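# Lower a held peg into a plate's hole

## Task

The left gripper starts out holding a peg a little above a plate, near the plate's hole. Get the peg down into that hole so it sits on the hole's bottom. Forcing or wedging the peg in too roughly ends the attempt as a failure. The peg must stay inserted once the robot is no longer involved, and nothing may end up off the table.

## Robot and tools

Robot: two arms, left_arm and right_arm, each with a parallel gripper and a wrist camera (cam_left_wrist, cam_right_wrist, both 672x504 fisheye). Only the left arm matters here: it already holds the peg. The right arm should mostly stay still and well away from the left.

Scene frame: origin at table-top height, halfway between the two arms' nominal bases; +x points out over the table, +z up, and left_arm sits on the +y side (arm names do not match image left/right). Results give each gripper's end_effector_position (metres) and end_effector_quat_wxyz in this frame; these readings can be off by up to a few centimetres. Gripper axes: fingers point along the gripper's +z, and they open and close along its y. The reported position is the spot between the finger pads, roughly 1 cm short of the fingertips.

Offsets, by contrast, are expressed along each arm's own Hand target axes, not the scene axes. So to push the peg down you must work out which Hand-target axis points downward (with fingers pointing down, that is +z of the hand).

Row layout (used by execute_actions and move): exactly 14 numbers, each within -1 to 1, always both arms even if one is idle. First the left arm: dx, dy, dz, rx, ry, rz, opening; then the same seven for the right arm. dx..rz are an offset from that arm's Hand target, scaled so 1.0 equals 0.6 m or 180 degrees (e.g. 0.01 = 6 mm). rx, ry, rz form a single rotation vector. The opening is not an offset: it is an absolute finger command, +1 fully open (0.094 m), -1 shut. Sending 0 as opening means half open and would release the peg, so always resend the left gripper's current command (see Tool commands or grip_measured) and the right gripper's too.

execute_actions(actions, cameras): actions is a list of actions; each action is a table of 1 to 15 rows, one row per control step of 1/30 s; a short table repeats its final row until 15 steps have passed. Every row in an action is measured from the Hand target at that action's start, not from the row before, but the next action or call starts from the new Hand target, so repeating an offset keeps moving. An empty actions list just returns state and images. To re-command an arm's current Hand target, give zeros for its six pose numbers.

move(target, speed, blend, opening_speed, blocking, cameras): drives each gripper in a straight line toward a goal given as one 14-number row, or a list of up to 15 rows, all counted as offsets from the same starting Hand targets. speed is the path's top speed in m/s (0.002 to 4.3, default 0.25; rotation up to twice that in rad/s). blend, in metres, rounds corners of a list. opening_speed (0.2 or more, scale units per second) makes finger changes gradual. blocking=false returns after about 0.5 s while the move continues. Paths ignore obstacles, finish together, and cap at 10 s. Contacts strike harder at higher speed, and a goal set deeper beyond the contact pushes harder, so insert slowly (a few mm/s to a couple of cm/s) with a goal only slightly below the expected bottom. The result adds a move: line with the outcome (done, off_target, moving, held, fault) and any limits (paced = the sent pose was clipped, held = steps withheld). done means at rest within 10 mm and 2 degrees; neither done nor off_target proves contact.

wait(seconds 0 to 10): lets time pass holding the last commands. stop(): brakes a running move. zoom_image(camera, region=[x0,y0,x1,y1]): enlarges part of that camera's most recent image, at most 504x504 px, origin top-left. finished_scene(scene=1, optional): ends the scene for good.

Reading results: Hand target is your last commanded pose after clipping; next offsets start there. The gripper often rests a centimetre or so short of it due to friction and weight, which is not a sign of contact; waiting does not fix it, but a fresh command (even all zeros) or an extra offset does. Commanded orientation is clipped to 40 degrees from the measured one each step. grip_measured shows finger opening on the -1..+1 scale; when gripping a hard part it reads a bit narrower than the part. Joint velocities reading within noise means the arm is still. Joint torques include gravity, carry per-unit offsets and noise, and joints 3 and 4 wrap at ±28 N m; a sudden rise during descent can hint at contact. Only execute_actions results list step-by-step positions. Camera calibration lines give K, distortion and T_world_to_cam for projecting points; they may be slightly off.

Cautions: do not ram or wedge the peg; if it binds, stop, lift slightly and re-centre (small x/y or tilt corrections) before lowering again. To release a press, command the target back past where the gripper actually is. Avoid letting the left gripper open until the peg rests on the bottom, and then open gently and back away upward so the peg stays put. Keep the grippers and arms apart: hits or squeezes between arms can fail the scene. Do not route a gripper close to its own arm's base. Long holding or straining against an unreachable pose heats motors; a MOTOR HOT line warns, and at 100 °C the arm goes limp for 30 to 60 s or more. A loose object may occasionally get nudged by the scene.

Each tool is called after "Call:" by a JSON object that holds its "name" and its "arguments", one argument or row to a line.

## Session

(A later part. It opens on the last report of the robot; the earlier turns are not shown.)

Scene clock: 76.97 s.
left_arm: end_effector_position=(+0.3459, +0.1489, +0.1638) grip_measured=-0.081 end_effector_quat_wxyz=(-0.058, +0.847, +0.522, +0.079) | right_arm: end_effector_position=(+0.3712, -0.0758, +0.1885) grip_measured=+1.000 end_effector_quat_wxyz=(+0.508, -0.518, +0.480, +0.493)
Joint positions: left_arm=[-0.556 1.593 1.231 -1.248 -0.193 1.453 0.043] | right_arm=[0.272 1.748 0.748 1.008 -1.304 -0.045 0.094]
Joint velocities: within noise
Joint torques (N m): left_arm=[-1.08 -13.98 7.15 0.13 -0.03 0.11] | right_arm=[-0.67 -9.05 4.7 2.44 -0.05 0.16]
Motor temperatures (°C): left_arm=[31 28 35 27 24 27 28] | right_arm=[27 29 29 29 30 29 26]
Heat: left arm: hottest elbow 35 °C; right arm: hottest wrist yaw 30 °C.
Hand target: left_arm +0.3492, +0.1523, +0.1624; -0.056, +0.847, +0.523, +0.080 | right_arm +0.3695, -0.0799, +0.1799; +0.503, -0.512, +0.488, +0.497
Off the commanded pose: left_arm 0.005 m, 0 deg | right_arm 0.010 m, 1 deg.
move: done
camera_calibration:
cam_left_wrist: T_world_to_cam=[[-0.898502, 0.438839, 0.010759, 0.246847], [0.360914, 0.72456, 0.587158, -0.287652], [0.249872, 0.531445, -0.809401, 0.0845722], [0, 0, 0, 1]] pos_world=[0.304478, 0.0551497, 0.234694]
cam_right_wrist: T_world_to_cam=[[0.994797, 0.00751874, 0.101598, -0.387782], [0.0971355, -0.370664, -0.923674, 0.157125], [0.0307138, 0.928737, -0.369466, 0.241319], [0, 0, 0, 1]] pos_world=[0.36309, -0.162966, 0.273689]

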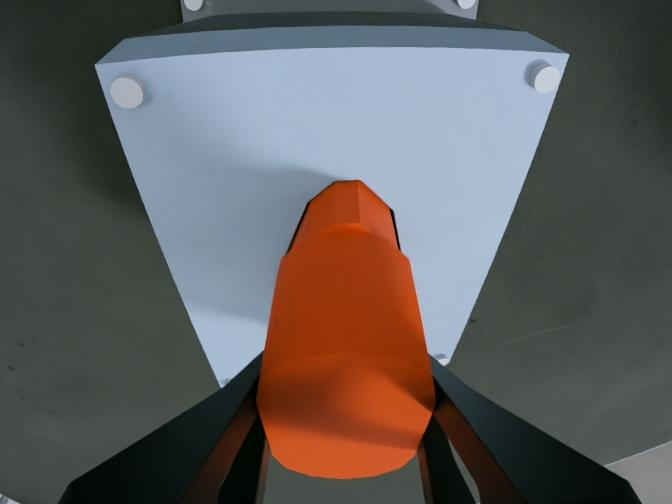

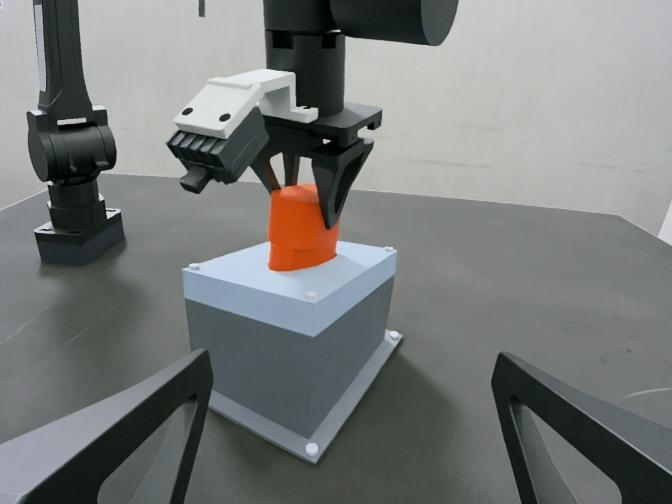

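Well centered. Continue.

Call:
{"name": "move", "arguments": {
  "target": [-0.0033,0.0002,0.0162,0,0,0,-1,0,0,0,0,0,0,1],
  "speed": 0.03
}}

Call:
{"name": "zoom_image", "arguments": {
  "camera": "cam_right_wrist",
  "region": [258, 210, 348, 280]
}}

Call:
{"name": "zoom_image", "arguments": {
  "camera": "cam_left_wrist",
  "region": [280, 130, 420, 270]
}}

Scene clock: 77.80 s.
left_arm: end_effector_position=(+0.3466, +0.1485, +0.1575) grip_measured=-0.081 end_effector_quat_wxyz=(-0.056, +0.847, +0.522, +0.080) | right_arm: end_effector_position=(+0.3712, -0.0758, +0.1885) grip_measured=+1.000 end_effector_quat_wxyz=(+0.508, -0.518, +0.480, +0.493)
Joint positions: left_arm=[-0.556 1.598 1.219 -1.226 -0.193 1.453 0.043] | right_arm=[0.272 1.748 0.748 1.008 -1.304 -0.045 0.094]
Joint velocities: within noise
Joint torques (N m): left_arm=[-1.08 -13.63 6.8 0.28 -0.02 0.11] | right_arm=[-0.62 -9.05 4.67 2.4 -0.06 0.16]
Motor temperatures (°C): left_arm=[31 28 35 27 24 27 28] | right_arm=[27 29 29 29 30 29 26]
Heat: left arm: hottest elbow 35 °C; right arm: hottest wrist yaw 30 °C.
Hand target: left_arm +0.3493, +0.1522, +0.1526; -0.056, +0.847, +0.523, +0.080 | right_arm +0.3695, -0.0799, +0.1799; +0.503, -0.512, +0.488, +0.497
Off the commanded pose: left_arm 0.007 m, 0 deg | right_arm 0.010 m, 1 deg.
move: done
camera_calibration:
cam_left_wrist: T_world_to_cam=[[-0.898372, 0.439197, 0.00585387, 0.248329], [0.358763, 0.726027, 0.586663, -0.283291], [0.253411, 0.529142, -0.80981, 0.0787327], [0, 0, 0, 1]] pos_world=[0.304775, 0.0549508, 0.228501]
cam_right_wrist: T_world_to_cam=[[0.994797, 0.00751874, 0.101598, -0.387782], [0.0971355, -0.370664, -0.923674, 0.157125], [0.0307138, 0.928737, -0.369466, 0.241319], [0, 0, 0, 1]] pos_world=[0.36309, -0.162966, 0.273689]

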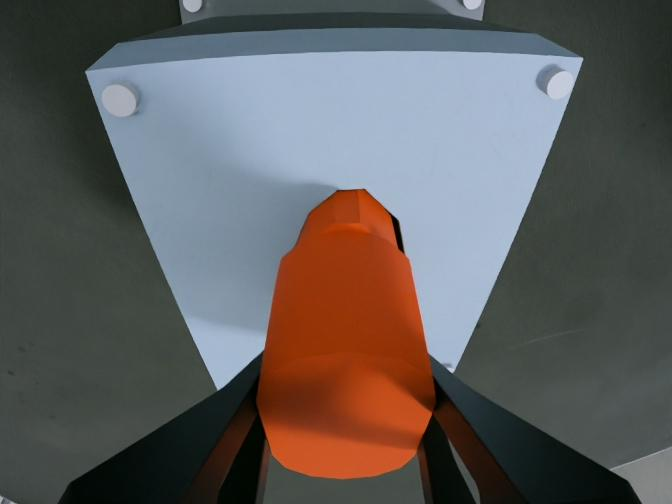

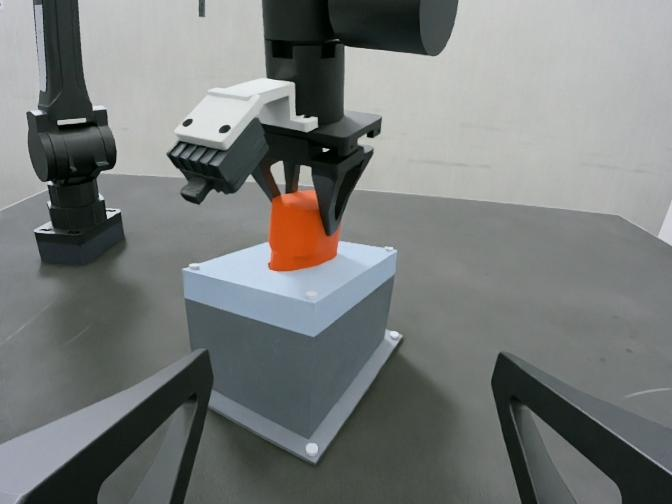

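Scaled by 5.600 from the camera's 672x504 image, which has a finer 960x720 frame.

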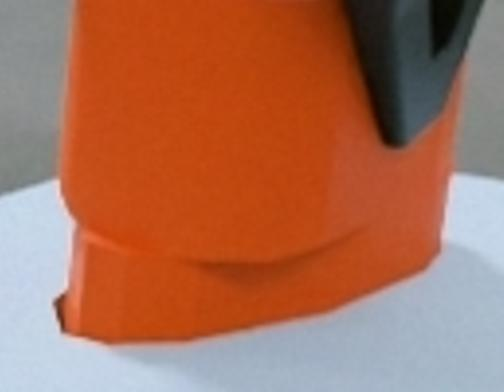

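Scaled by 3.600 from the camera's 672x504 image, which has a finer 960x720 frame.

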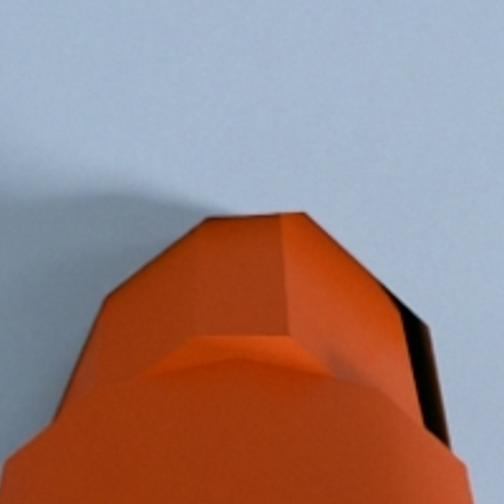

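Call:
{"name": "move", "arguments": {
  "target": [
    [0.008,-0.0008,-0.035,0,0,0,-1,0,0,0,0,0,0,1],
    [0.0005,-0.0013,0,0,0,0,-1,0,0,0,0,0,0,1]
  ],
  "speed": [0.06,0.03]
}}

Call:
{"name": "zoom_image", "arguments": {
  "camera": "cam_left_wrist",
  "region": [280, 130, 420, 270]
}}

Call:
{"name": "zoom_image", "arguments": {
  "camera": "cam_right_wrist",
  "region": [258, 210, 348, 280]
}}

Scene clock: 79.93 s.
left_arm: end_effector_position=(+0.3465, +0.1487, +0.1575) grip_measured=-0.081 end_effector_quat_wxyz=(-0.056, +0.848, +0.522, +0.080) | right_arm: end_effector_position=(+0.3712, -0.0758, +0.1885) grip_measured=+1.000 end_effector_quat_wxyz=(+0.508, -0.518, +0.480, +0.493)
Joint positions: left_arm=[-0.555 1.598 1.219 -1.227 -0.193 1.454 0.043] | right_arm=[0.272 1.748 0.748 1.008 -1.304 -0.045 0.094]
Joint velocities: within noise
Joint torques (N m): left_arm=[-1.03 -13.8 6.65 0.31 -0.03 0.1] | right_arm=[-0.56 -9.05 4.71 2.43 -0.05 0.16]
Motor temperatures (°C): left_arm=[31 28 35 27 24 27 28] | right_arm=[27 29 29 29 30 29 26]
Heat: left arm: hottest elbow 35 °C; right arm: hottest wrist yaw 30 °C.
Hand target: left_arm +0.3488, +0.1528, +0.1527; -0.056, +0.847, +0.523, +0.080 | right_arm +0.3695, -0.0799, +0.1799; +0.503, -0.512, +0.488, +0.497
Off the commanded pose: left_arm 0.007 m, 0 deg | right_arm 0.010 m, 1 deg.
move: done
camera_calibration:
cam_left_wrist: T_world_to_cam=[[-0.898051, 0.439838, 0.00683529, 0.247795], [0.359778, 0.725469, 0.586732, -0.283693], [0.253108, 0.529375, -0.809752, 0.0787178], [0, 0, 0, 1]] pos_world=[0.304675, 0.0551496, 0.2285]
cam_right_wrist: T_world_to_cam=[[0.994797, 0.00751874, 0.101598, -0.387782], [0.0971355, -0.370664, -0.923674, 0.157125], [0.0307138, 0.928737, -0.369466, 0.241319], [0, 0, 0, 1]] pos_world=[0.36309, -0.162966, 0.273689]

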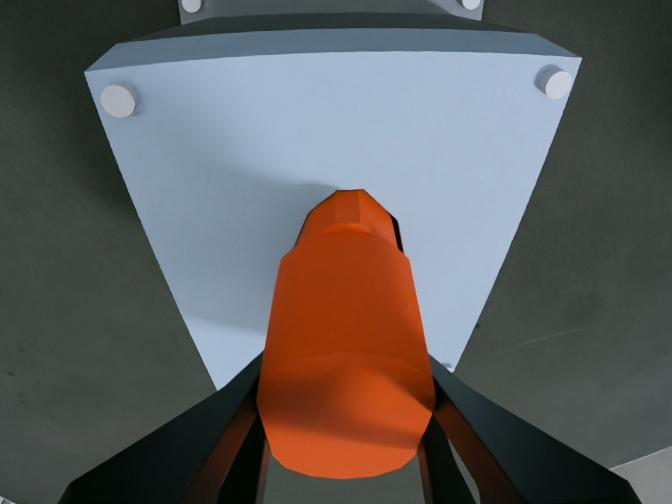

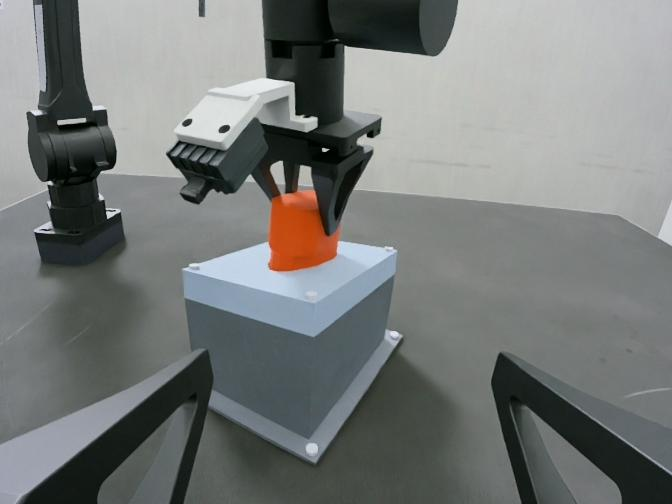

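Scaled by 3.600 from the camera's 672x504 image, which has a finer 960x720 frame.

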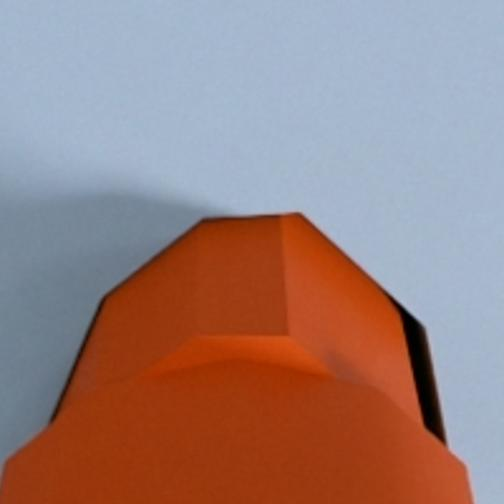

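Scaled by 5.600 from the camera's 672x504 image, which has a finer 960x720 frame.

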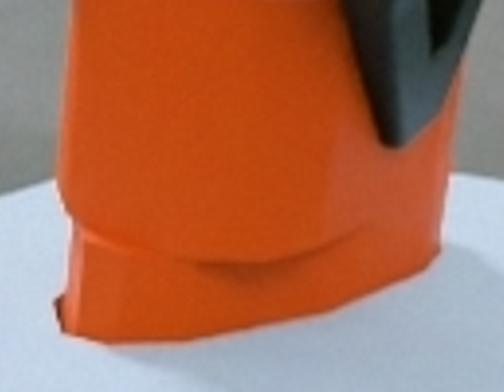

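Call:
{"name": "move", "arguments": {
  "target": [0.0013,0.0,-0.006,0,0,0,-1,0,0,0,0,0,0,1],
  "speed": 0.03,
  "cameras": []
}}

Call:
{"name": "move", "arguments": {
  "target": [0,0,0,0,0,0,0.3,0,0,0,0,0,0,1],
  "opening_speed": 0.3
}}

Call:
{"name": "zoom_image", "arguments": {
  "camera": "cam_left_wrist",
  "region": [220, 130, 470, 380]
}}

Call:
{"name": "zoom_image", "arguments": {
  "camera": "cam_right_wrist",
  "region": [248, 170, 358, 280]
}}

Scene clock: 80.83 s.
left_arm: end_effector_position=(+0.3465, +0.1487, +0.1575) grip_measured=-0.081 end_effector_quat_wxyz=(-0.056, +0.848, +0.522, +0.080) | right_arm: end_effector_position=(+0.3712, -0.0758, +0.1885) grip_measured=+1.000 end_effector_quat_wxyz=(+0.508, -0.518, +0.480, +0.493)
Joint positions: left_arm=[-0.555 1.598 1.219 -1.227 -0.193 1.454 0.043] | right_arm=[0.272 1.748 0.748 1.008 -1.304 -0.045 0.094]
Joint velocities: within noise
Joint torques (N m): left_arm=[-0.97 -14.1 7.05 0.01 -0.02 0.1] | right_arm=[-0.44 -9.11 4.68 2.4 -0.05 0.16]
Motor temperatures (°C): left_arm=[31 28 35 27 24 27 28] | right_arm=[27 29 29 29 30 29 26]
Heat: left arm: hottest elbow 35 °C; right arm: hottest wrist yaw 30 °C.
Hand target: left_arm +0.3488, +0.1529, +0.1563; -0.056, +0.847, +0.523, +0.080 | right_arm +0.3695, -0.0799, +0.1799; +0.503, -0.512, +0.488, +0.497
Off the commanded pose: left_arm 0.005 m, 0 deg | right_arm 0.010 m, 1 deg.
move: done
No camera images: "cameras" was empty.

Scene clock: 85.47 s.
left_arm: end_effector_position=(+0.3465, +0.1487, +0.1575) grip_measured=+0.297 end_effector_quat_wxyz=(-0.056, +0.848, +0.522, +0.080) | right_arm: end_effector_position=(+0.3712, -0.0758, +0.1885) grip_measured=+1.000 end_effector_quat_wxyz=(+0.508, -0.518, +0.480, +0.493)
Joint positions: left_arm=[-0.555 1.598 1.219 -1.227 -0.193 1.454 0.061] | right_arm=[0.272 1.748 0.748 1.008 -1.304 -0.045 0.094]
Joint velocities: within noise
Joint torques (N m): left_arm=[-1.03 -14.1 7.05 0.01 -0.03 0.11] | right_arm=[-0.62 -9.17 4.67 2.43 -0.05 0.16]
Motor temperatures (°C): left_arm=[31 29 35 27 24 27 28] | right_arm=[27 29 29 29 29 29 26]
Heat: left arm: hottest elbow 35 °C; right arm: hottest shoulder 29 °C.
Hand target: left_arm +0.3488, +0.1529, +0.1563; -0.056, +0.847, +0.523, +0.080 | right_arm +0.3695, -0.0799, +0.1799; +0.503, -0.512, +0.488, +0.497
Off the commanded pose: left_arm 0.005 m, 0 deg | right_arm 0.010 m, 1 deg.
move: done
camera_calibration:
cam_left_wrist: T_world_to_cam=[[-0.898051, 0.439838, 0.00683529, 0.247795], [0.359778, 0.725469, 0.586732, -0.283693], [0.253108, 0.529375, -0.809752, 0.0787178], [0, 0, 0, 1]] pos_world=[0.304675, 0.0551496, 0.2285]
cam_right_wrist: T_world_to_cam=[[0.994797, 0.00751874, 0.101598, -0.387782], [0.0971355, -0.370664, -0.923674, 0.157125], [0.0307138, 0.928737, -0.369466, 0.241319], [0, 0, 0, 1]] pos_world=[0.36309, -0.162966, 0.273689]

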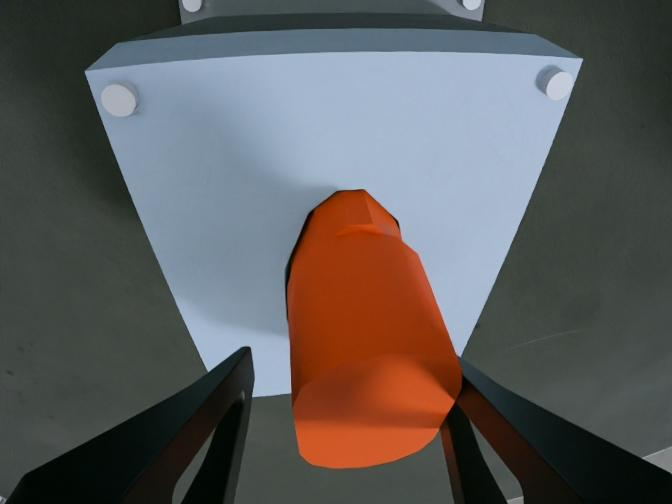

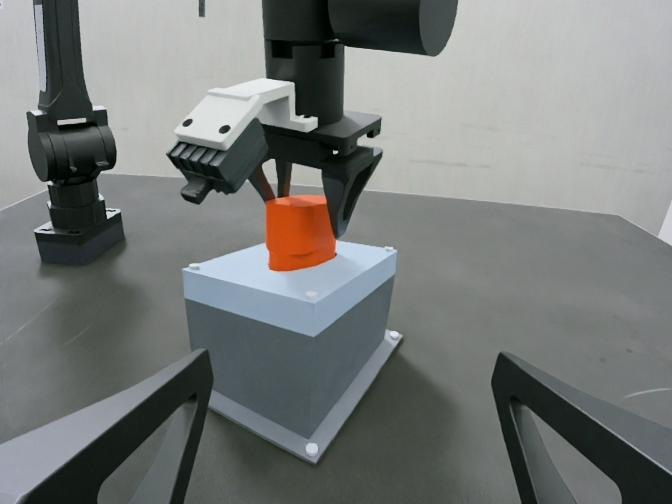

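Scaled by 2.016 from the camera's 672x504 image, which has a finer 960x720 frame.

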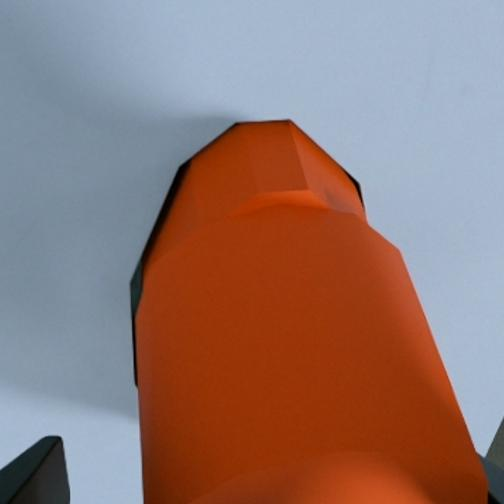

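Scaled by 4.582 from the camera's 672x504 image, which has a finer 960x720 frame.

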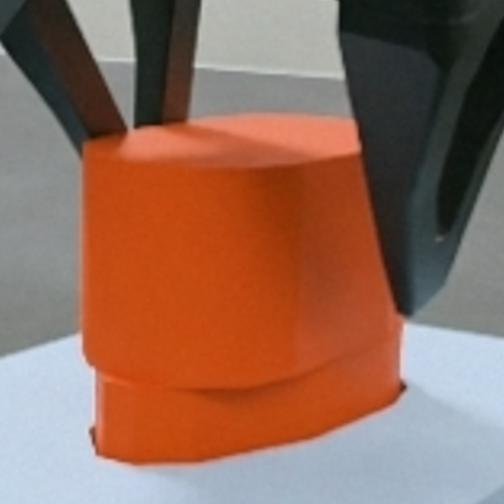

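Call:
{"name": "move", "arguments": {
  "target": [0,0,0,0,0,0,0.7,0,0,0,0,0,0,1],
  "opening_speed": 0.4
}}

Call:
{"name": "zoom_image", "arguments": {
  "camera": "cam_right_wrist",
  "region": [248, 170, 358, 280]
}}

Call:
{"name": "zoom_image", "arguments": {
  "camera": "cam_left_wrist",
  "region": [220, 130, 470, 380]
}}

Scene clock: 86.97 s.
left_arm: end_effector_position=(+0.3465, +0.1487, +0.1575) grip_measured=+0.697 end_effector_quat_wxyz=(-0.056, +0.848, +0.522, +0.080) | right_arm: end_effector_position=(+0.3712, -0.0758, +0.1885) grip_measured=+1.000 end_effector_quat_wxyz=(+0.508, -0.518, +0.480, +0.493)
Joint positions: left_arm=[-0.555 1.598 1.219 -1.227 -0.193 1.454 0.08] | right_arm=[0.272 1.748 0.748 1.008 -1.304 -0.045 0.094]
Joint velocities: within noise
Joint torques (N m): left_arm=[-0.97 -14.04 7.04 0.02 -0.03 0.1] | right_arm=[-0.56 -9.11 4.68 2.43 -0.06 0.15]
Motor temperatures (°C): left_arm=[31 29 35 27 24 26 28] | right_arm=[27 29 29 29 29 29 26]
Heat: left arm: hottest elbow 35 °C; right arm: hottest shoulder 29 °C.
Hand target: left_arm +0.3488, +0.1529, +0.1563; -0.056, +0.847, +0.523, +0.080 | right_arm +0.3695, -0.0799, +0.1799; +0.503, -0.512, +0.488, +0.497
Off the commanded pose: left_arm 0.005 m, 0 deg | right_arm 0.010 m, 1 deg.
move: done
camera_calibration:
cam_left_wrist: T_world_to_cam=[[-0.898051, 0.439838, 0.00683529, 0.247795], [0.359778, 0.725469, 0.586732, -0.283693], [0.253108, 0.529375, -0.809752, 0.0787178], [0, 0, 0, 1]] pos_world=[0.304675, 0.0551496, 0.2285]
cam_right_wrist: T_world_to_cam=[[0.994797, 0.00751874, 0.101598, -0.387782], [0.0971355, -0.370664, -0.923674, 0.157125], [0.0307138, 0.928737, -0.369466, 0.241319], [0, 0, 0, 1]] pos_world=[0.36309, -0.162966, 0.273689]

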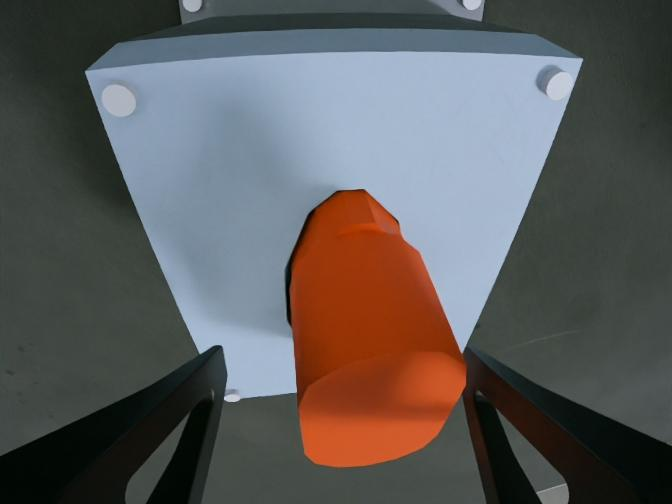

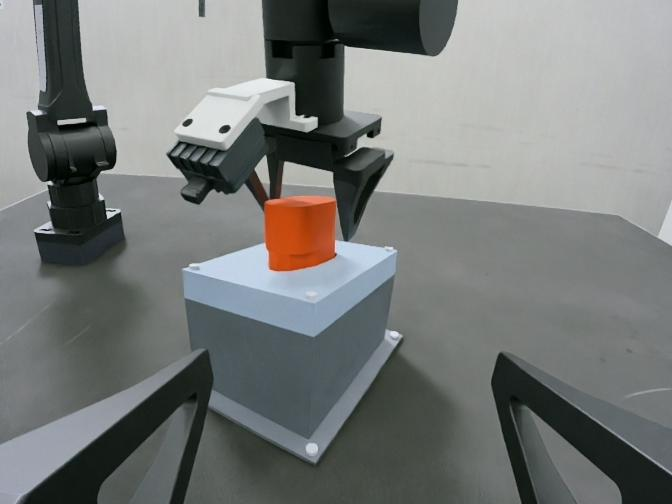

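Scaled by 4.582 from the camera's 672x504 image, which has a finer 960x720 frame.

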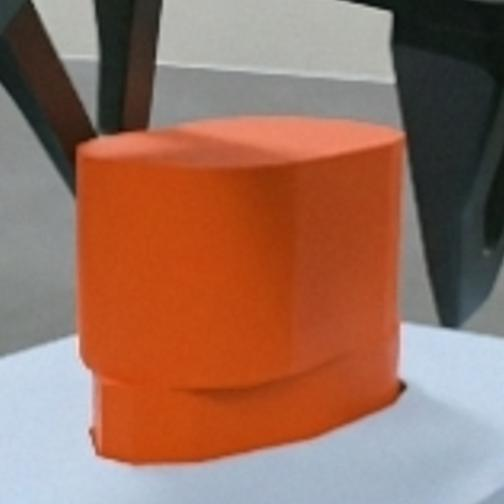

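Scaled by 2.016 from the camera's 672x504 image, which has a finer 960x720 frame.

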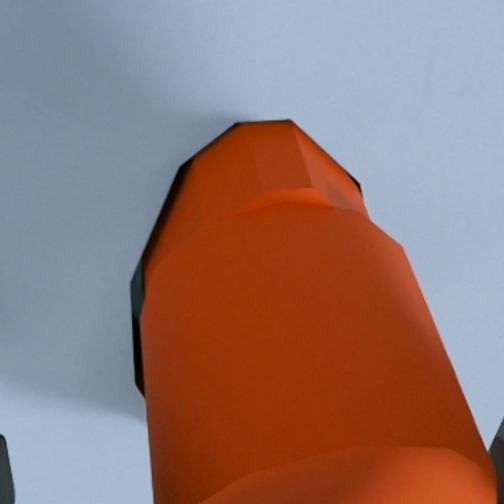

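Call:
{"name": "move", "arguments": {
  "target": [0,0,0,0,0,0,-1,0,0,0,0,0,0,1],
  "opening_speed": 0.5
}}

Call:
{"name": "zoom_image", "arguments": {
  "camera": "cam_left_wrist",
  "region": [220, 130, 470, 380]
}}

Scene clock: 91.23 s.
left_arm: end_effector_position=(+0.3465, +0.1487, +0.1575) grip_measured=-0.071 end_effector_quat_wxyz=(-0.056, +0.848, +0.522, +0.080) | right_arm: end_effector_position=(+0.3712, -0.0758, +0.1885) grip_measured=+1.000 end_effector_quat_wxyz=(+0.508, -0.518, +0.480, +0.493)
Joint positions: left_arm=[-0.555 1.598 1.219 -1.227 -0.193 1.454 0.044] | right_arm=[0.272 1.748 0.748 1.008 -1.304 -0.045 0.094]
Joint velocities: within noise
Joint torques (N m): left_arm=[-1.08 -14.1 7.06 0.01 -0.02 0.1] | right_arm=[-0.67 -9.11 4.64 2.45 -0.06 0.16]
Motor temperatures (°C): left_arm=[30 29 35 27 24 26 28] | right_arm=[27 29 29 29 29 29 26]
Heat: left arm: hottest elbow 35 °C; right arm: hottest shoulder 29 °C.
Hand target: left_arm +0.3488, +0.1529, +0.1563; -0.056, +0.847, +0.523, +0.080 | right_arm +0.3695, -0.0799, +0.1799; +0.503, -0.512, +0.488, +0.497
Off the commanded pose: left_arm 0.005 m, 0 deg | right_arm 0.010 m, 1 deg.
move: done
camera_calibration:
cam_left_wrist: T_world_to_cam=[[-0.898051, 0.439838, 0.00683529, 0.247795], [0.359778, 0.725469, 0.586732, -0.283693], [0.253108, 0.529375, -0.809752, 0.0787178], [0, 0, 0, 1]] pos_world=[0.304675, 0.0551496, 0.2285]
cam_right_wrist: T_world_to_cam=[[0.994797, 0.00751874, 0.101598, -0.387782], [0.0971355, -0.370664, -0.923674, 0.157125], [0.0307138, 0.928737, -0.369466, 0.241319], [0, 0, 0, 1]] pos_world=[0.36309, -0.162966, 0.273689]

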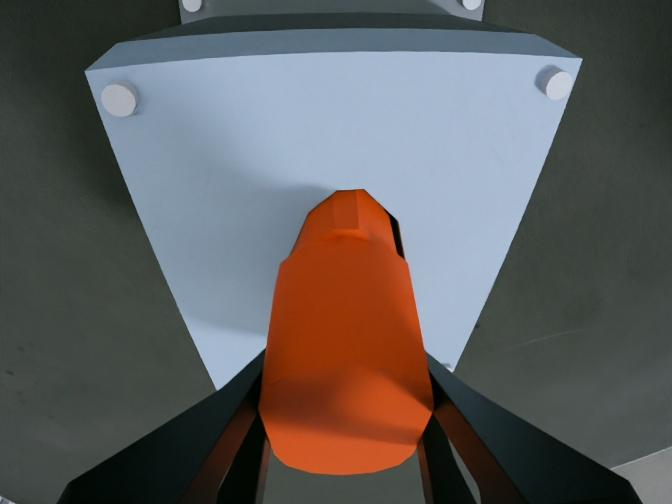

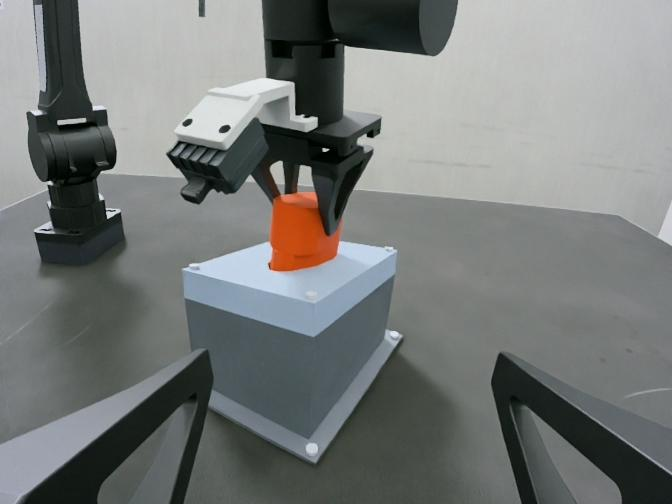

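Scaled by 2.016 from the camera's 672x504 image, which has a finer 960x720 frame.

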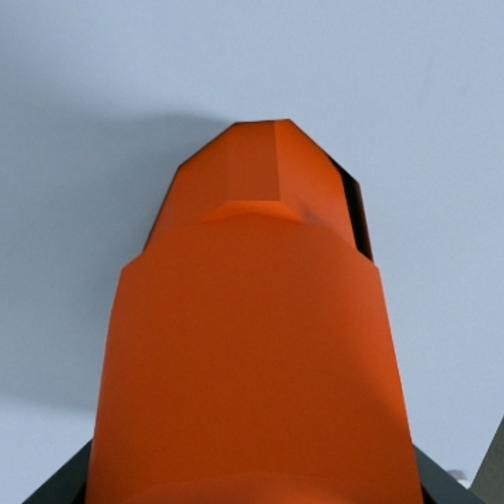

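Call:
{"name": "zoom_image", "arguments": {
  "camera": "cam_right_wrist",
  "region": [170, 170, 420, 480]
}}

Call:
{"name": "zoom_image", "arguments": {
  "camera": "cam_right_wrist",
  "region": [248, 170, 358, 280]
}}

Scaled by 1.626 from the camera's 672x504 image, which has a finer 960x720 frame.

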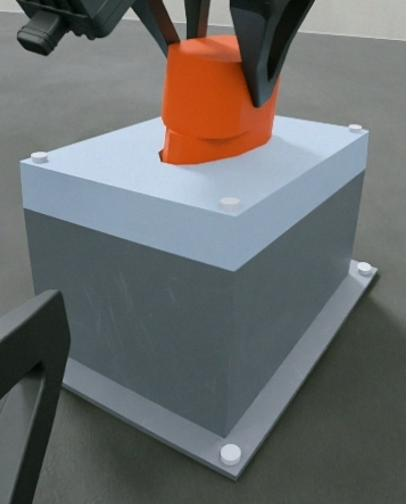

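Scaled by 4.582 from the camera's 672x504 image, which has a finer 960x720 frame.

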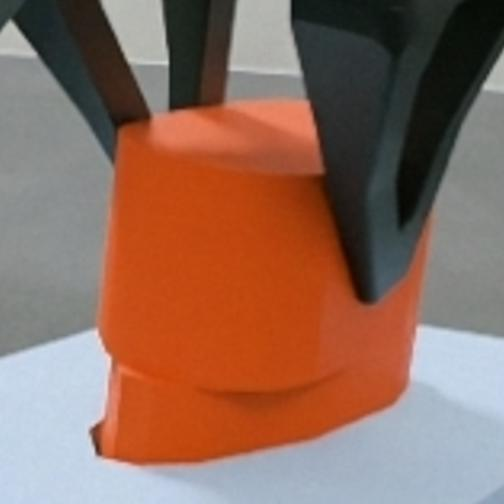

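Call:
{"name": "move", "arguments": {
  "target": [0,0,0,0,0,0,0.7,0,0,0,0,0,0,1],
  "opening_speed": 0.5
}}

Call:
{"name": "move", "arguments": {
  "target": [0,0,-0.25,0,0,0,0.7,0,0,0,0,0,0,1],
  "speed": 0.12
}}

Call:
{"name": "zoom_image", "arguments": {
  "camera": "cam_right_wrist",
  "region": [248, 170, 358, 280]
}}

Call:
{"name": "zoom_image", "arguments": {
  "camera": "cam_left_wrist",
  "region": [200, 50, 500, 350]
}}

Scene clock: 95.80 s.
left_arm: end_effector_position=(+0.3465, +0.1487, +0.1575) grip_measured=+0.696 end_effector_quat_wxyz=(-0.056, +0.848, +0.522, +0.080) | right_arm: end_effector_position=(+0.3712, -0.0758, +0.1885) grip_measured=+1.000 end_effector_quat_wxyz=(+0.508, -0.518, +0.480, +0.493)
Joint positions: left_arm=[-0.555 1.598 1.219 -1.227 -0.193 1.454 0.08] | right_arm=[0.272 1.748 0.748 1.008 -1.304 -0.045 0.094]
Joint velocities: within noise
Joint torques (N m): left_arm=[-1.03 -14.04 7.05 0.01 -0.02 0.1] | right_arm=[-0.62 -9.05 4.68 2.45 -0.05 0.16]
Motor temperatures (°C): left_arm=[30 29 35 27 24 26 28] | right_arm=[27 29 29 29 29 29 26]
Heat: left arm: hottest elbow 35 °C; right arm: hottest shoulder 29 °C.
Hand target: left_arm +0.3488, +0.1529, +0.1563; -0.056, +0.847, +0.523, +0.080 | right_arm +0.3695, -0.0799, +0.1799; +0.503, -0.512, +0.488, +0.497
Off the commanded pose: left_arm 0.005 m, 0 deg | right_arm 0.010 m, 1 deg.
move: done
camera_calibration:
cam_left_wrist: T_world_to_cam=[[-0.898051, 0.439838, 0.00683529, 0.247795], [0.359778, 0.725469, 0.586732, -0.283693], [0.253108, 0.529375, -0.809752, 0.0787178], [0, 0, 0, 1]] pos_world=[0.304675, 0.0551496, 0.2285]
cam_right_wrist: T_world_to_cam=[[0.994797, 0.00751874, 0.101598, -0.387782], [0.0971355, -0.370664, -0.923674, 0.157125], [0.0307138, 0.928737, -0.369466, 0.241319], [0, 0, 0, 1]] pos_world=[0.36309, -0.162966, 0.273689]

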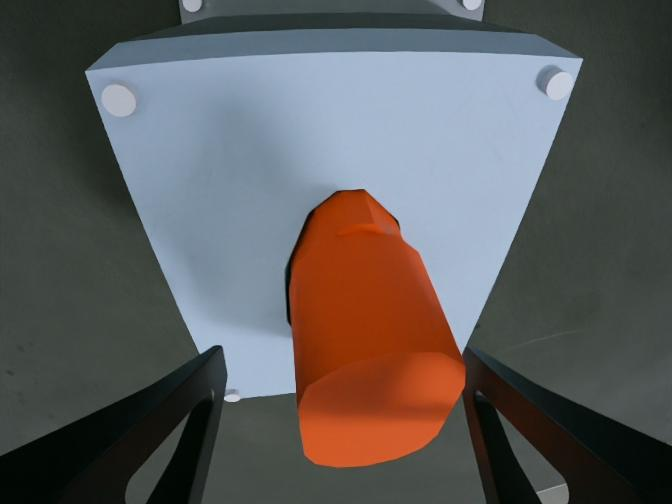

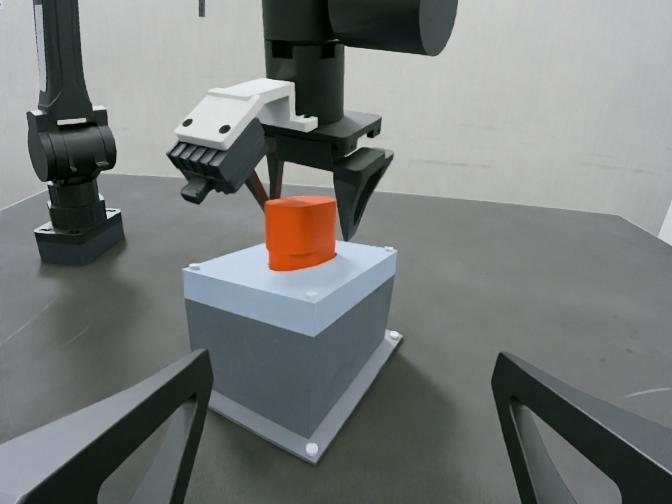

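Scene clock: 97.70 s.
left_arm: end_effector_position=(+0.3292, +0.1381, +0.2776) grip_measured=+0.698 end_effector_quat_wxyz=(-0.083, +0.847, +0.520, +0.069) | right_arm: end_effector_position=(+0.3712, -0.0758, +0.1885) grip_measured=+1.000 end_effector_quat_wxyz=(+0.508, -0.518, +0.480, +0.493)
Joint positions: left_arm=[-0.597 1.546 1.479 -1.605 -0.191 1.408 0.08] | right_arm=[0.272 1.748 0.748 1.008 -1.304 -0.045 0.094]
Joint velocities: within noise
Joint torques (N m): left_arm=[-2.67 -14.51 12.03 -0.65 0.06 -0.07] | right_arm=[-0.62 -9.11 4.7 2.43 -0.06 0.16]
Motor temperatures (°C): left_arm=[30 29 35 27 24 26 28] | right_arm=[27 29 29 29 29 29 26]
Heat: left arm: hottest elbow 35 °C; right arm: hottest shoulder 29 °C.
Hand target: left_arm +0.3371, +0.1260, +0.3036; -0.056, +0.847, +0.523, +0.080 | right_arm +0.3695, -0.0799, +0.1799; +0.503, -0.512, +0.488, +0.497
Off the commanded pose: left_arm 0.030 m, 3 deg | right_arm 0.010 m, 1 deg.
move: off_target (left_arm)
camera_calibration:
cam_left_wrist: T_world_to_cam=[[-0.898164, 0.435014, 0.0637556, 0.22099], [0.38443, 0.706668, 0.593998, -0.34775], [0.213344, 0.558017, -0.801936, 0.192959], [0, 0, 0, 1]] pos_world=[0.291004, 0.0419356, 0.347214]
cam_right_wrist: T_world_to_cam=[[0.994797, 0.00751874, 0.101598, -0.387782], [0.0971355, -0.370664, -0.923674, 0.157125], [0.0307138, 0.928737, -0.369466, 0.241319], [0, 0, 0, 1]] pos_world=[0.36309, -0.162966, 0.273689]

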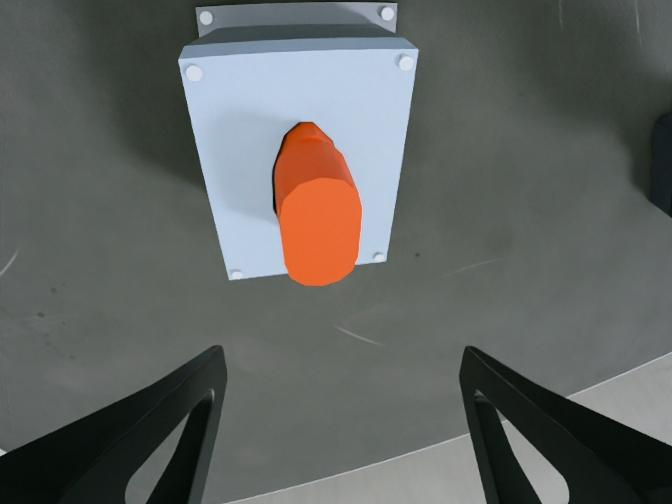

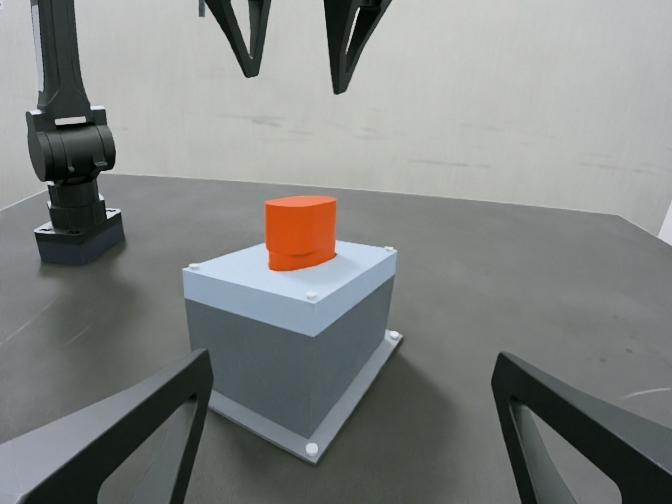

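Scaled by 4.582 from the camera's 672x504 image, which has a finer 960x720 frame.

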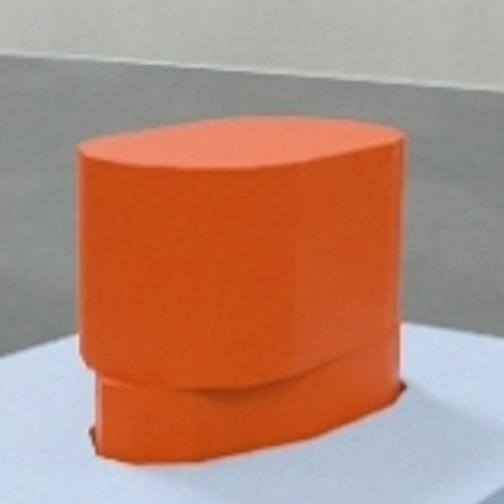

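Scaled by 1.680 from the camera's 672x504 image, which has a finer 960x720 frame.

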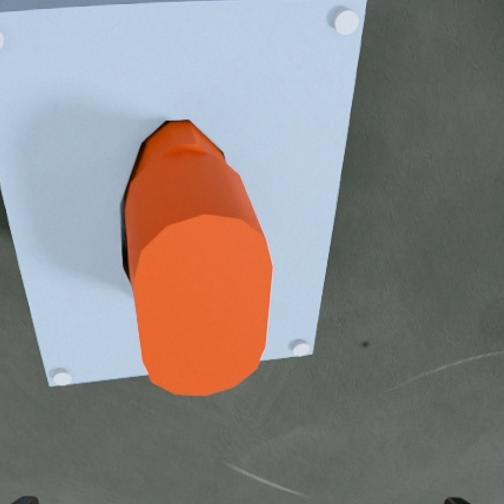

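Call:
{"name": "move", "arguments": {
  "target": [0,-0.0025,0.2473,-0.0167,0,0,0.7,0,0,0,0,0,0,1],
  "speed": 0.12
}}

Call:
{"name": "move", "arguments": {
  "target": [0,0,0,0,0,0,0.0,0,0,0,0,0,0,1],
  "opening_speed": 0.4
}}

Call:
{"name": "zoom_image", "arguments": {
  "camera": "cam_right_wrist",
  "region": [248, 170, 358, 280]
}}

Call:
{"name": "zoom_image", "arguments": {
  "camera": "cam_left_wrist",
  "region": [220, 130, 470, 380]
}}

Scene clock: 100.57 s.
left_arm: end_effector_position=(+0.3444, +0.1487, +0.1629) grip_measured=+0.698 end_effector_quat_wxyz=(-0.032, +0.849, +0.520, +0.094) | right_arm: end_effector_position=(+0.3712, -0.0758, +0.1885) grip_measured=+1.000 end_effector_quat_wxyz=(+0.508, -0.518, +0.480, +0.493)
Joint positions: left_arm=[-0.56 1.554 1.182 -1.177 -0.198 1.46 0.08] | right_arm=[0.272 1.748 0.748 1.008 -1.304 -0.045 0.094]
Joint velocities: within noise
Joint torques (N m): left_arm=[-0.91 -12.92 6.97 0.31 -0.04 0.1] | right_arm=[-0.56 -9.11 4.67 2.43 -0.06 0.16]
Motor temperatures (°C): left_arm=[30 29 35 27 24 26 28] | right_arm=[27 29 29 29 29 29 26]
Heat: left arm: hottest elbow 35 °C; right arm: hottest shoulder 29 °C.
Hand target: left_arm +0.3473, +0.1531, +0.1580; -0.034, +0.848, +0.520, +0.094 | right_arm +0.3695, -0.0799, +0.1799; +0.503, -0.512, +0.488, +0.497
Off the commanded pose: left_arm 0.007 m, 0 deg | right_arm 0.010 m, 1 deg.
move: done
camera_calibration:
cam_left_wrist: T_world_to_cam=[[-0.892664, 0.448126, -0.0483218, 0.251705], [0.338506, 0.737339, 0.584589, -0.280183], [0.297599, 0.505484, -0.80989, 0.0718934], [0, 0, 0, 1]] pos_world=[0.298136, 0.057454, 0.234181]
cam_right_wrist: T_world_to_cam=[[0.994797, 0.00751874, 0.101598, -0.387782], [0.0971355, -0.370664, -0.923674, 0.157125], [0.0307138, 0.928737, -0.369466, 0.241319], [0, 0, 0, 1]] pos_world=[0.36309, -0.162966, 0.273689]

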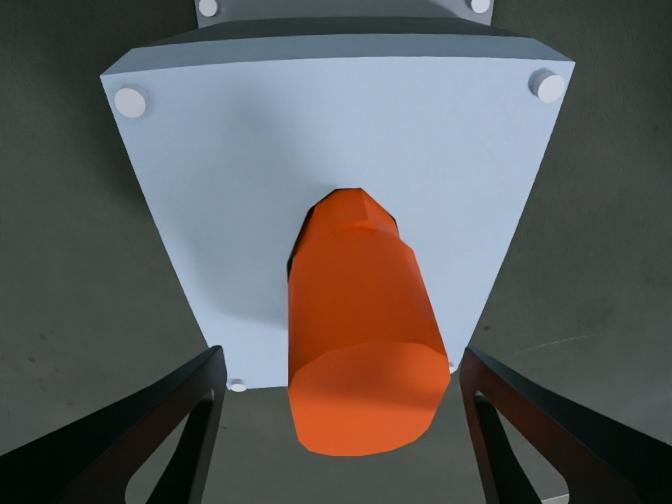

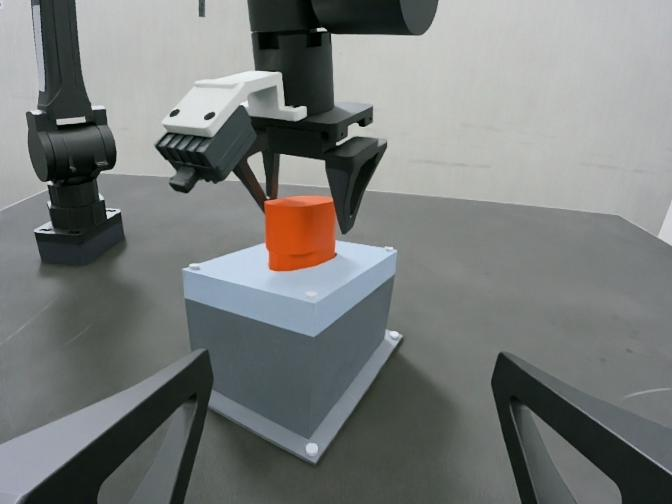

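Scene clock: 102.63 s.
left_arm: end_effector_position=(+0.3444, +0.1487, +0.1629) grip_measured=+0.004 end_effector_quat_wxyz=(-0.032, +0.849, +0.519, +0.094) | right_arm: end_effector_position=(+0.3712, -0.0758, +0.1885) grip_measured=+1.000 end_effector_quat_wxyz=(+0.508, -0.518, +0.480, +0.493)
Joint positions: left_arm=[-0.56 1.554 1.182 -1.177 -0.198 1.46 0.047] | right_arm=[0.272 1.748 0.748 1.008 -1.304 -0.045 0.094]
Joint velocities: within noise
Joint torques (N m): left_arm=[-0.91 -12.98 6.95 0.31 -0.04 0.11] | right_arm=[-0.62 -9 4.68 2.41 -0.05 0.16]
Motor temperatures (°C): left_arm=[30 29 35 27 24 26 28] | right_arm=[27 29 29 29 29 29 26]
Heat: left arm: hottest elbow 35 °C; right arm: hottest shoulder 29 °C.
Hand target: left_arm +0.3473, +0.1531, +0.1580; -0.034, +0.848, +0.520, +0.094 | right_arm +0.3695, -0.0799, +0.1799; +0.503, -0.512, +0.488, +0.497
Off the commanded pose: left_arm 0.007 m, 0 deg | right_arm 0.010 m, 1 deg.
move: done
camera_calibration:
cam_left_wrist: T_world_to_cam=[[-0.892345, 0.448776, -0.0481731, 0.251538], [0.339101, 0.737024, 0.584642, -0.280354], [0.297878, 0.505367, -0.80986, 0.0718103], [0, 0, 0, 1]] pos_world=[0.298136, 0.057453, 0.23418]
cam_right_wrist: T_world_to_cam=[[0.994797, 0.00751874, 0.101598, -0.387782], [0.0971355, -0.370664, -0.923674, 0.157125], [0.0307138, 0.928737, -0.369466, 0.241319], [0, 0, 0, 1]] pos_world=[0.36309, -0.162966, 0.273689]

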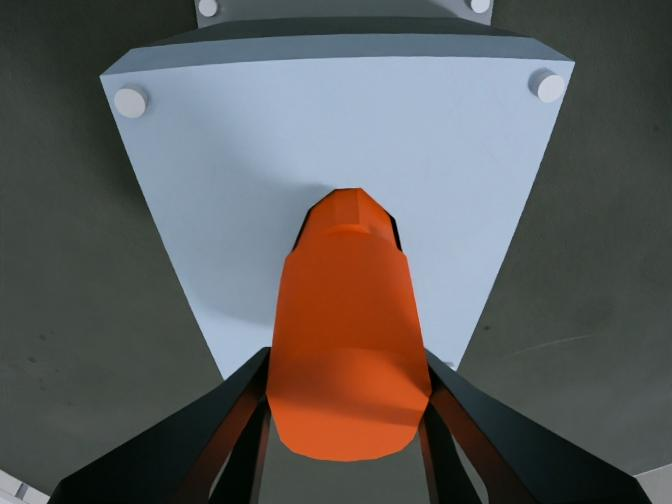

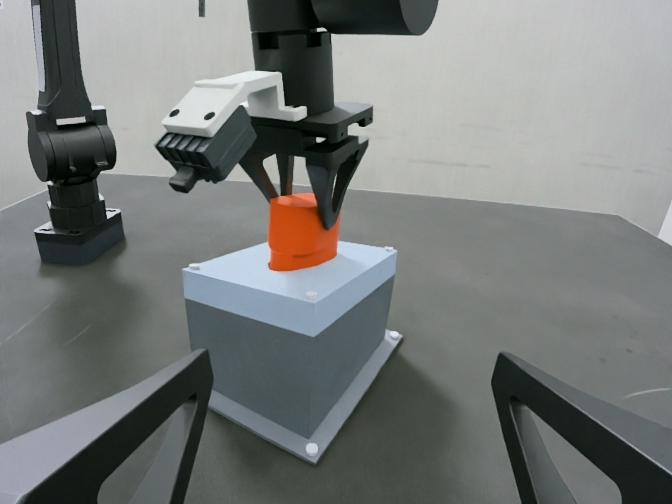

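Scaled by 4.582 from the camera's 672x504 image, which has a finer 960x720 frame.

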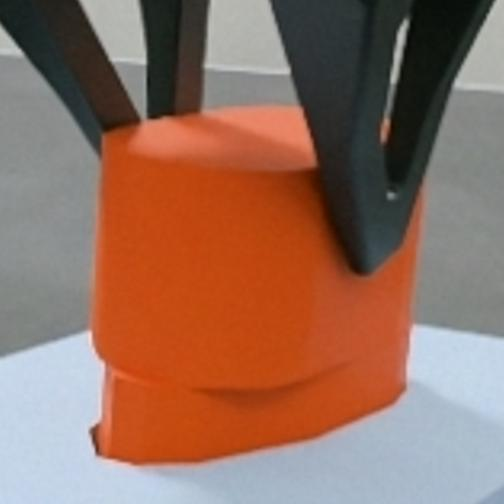

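Scaled by 2.016 from the camera's 672x504 image, which has a finer 960x720 frame.

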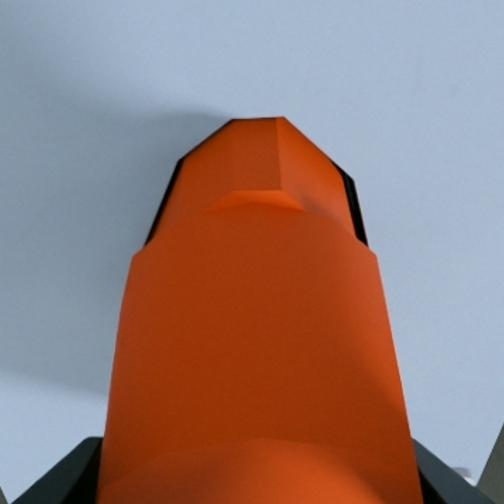

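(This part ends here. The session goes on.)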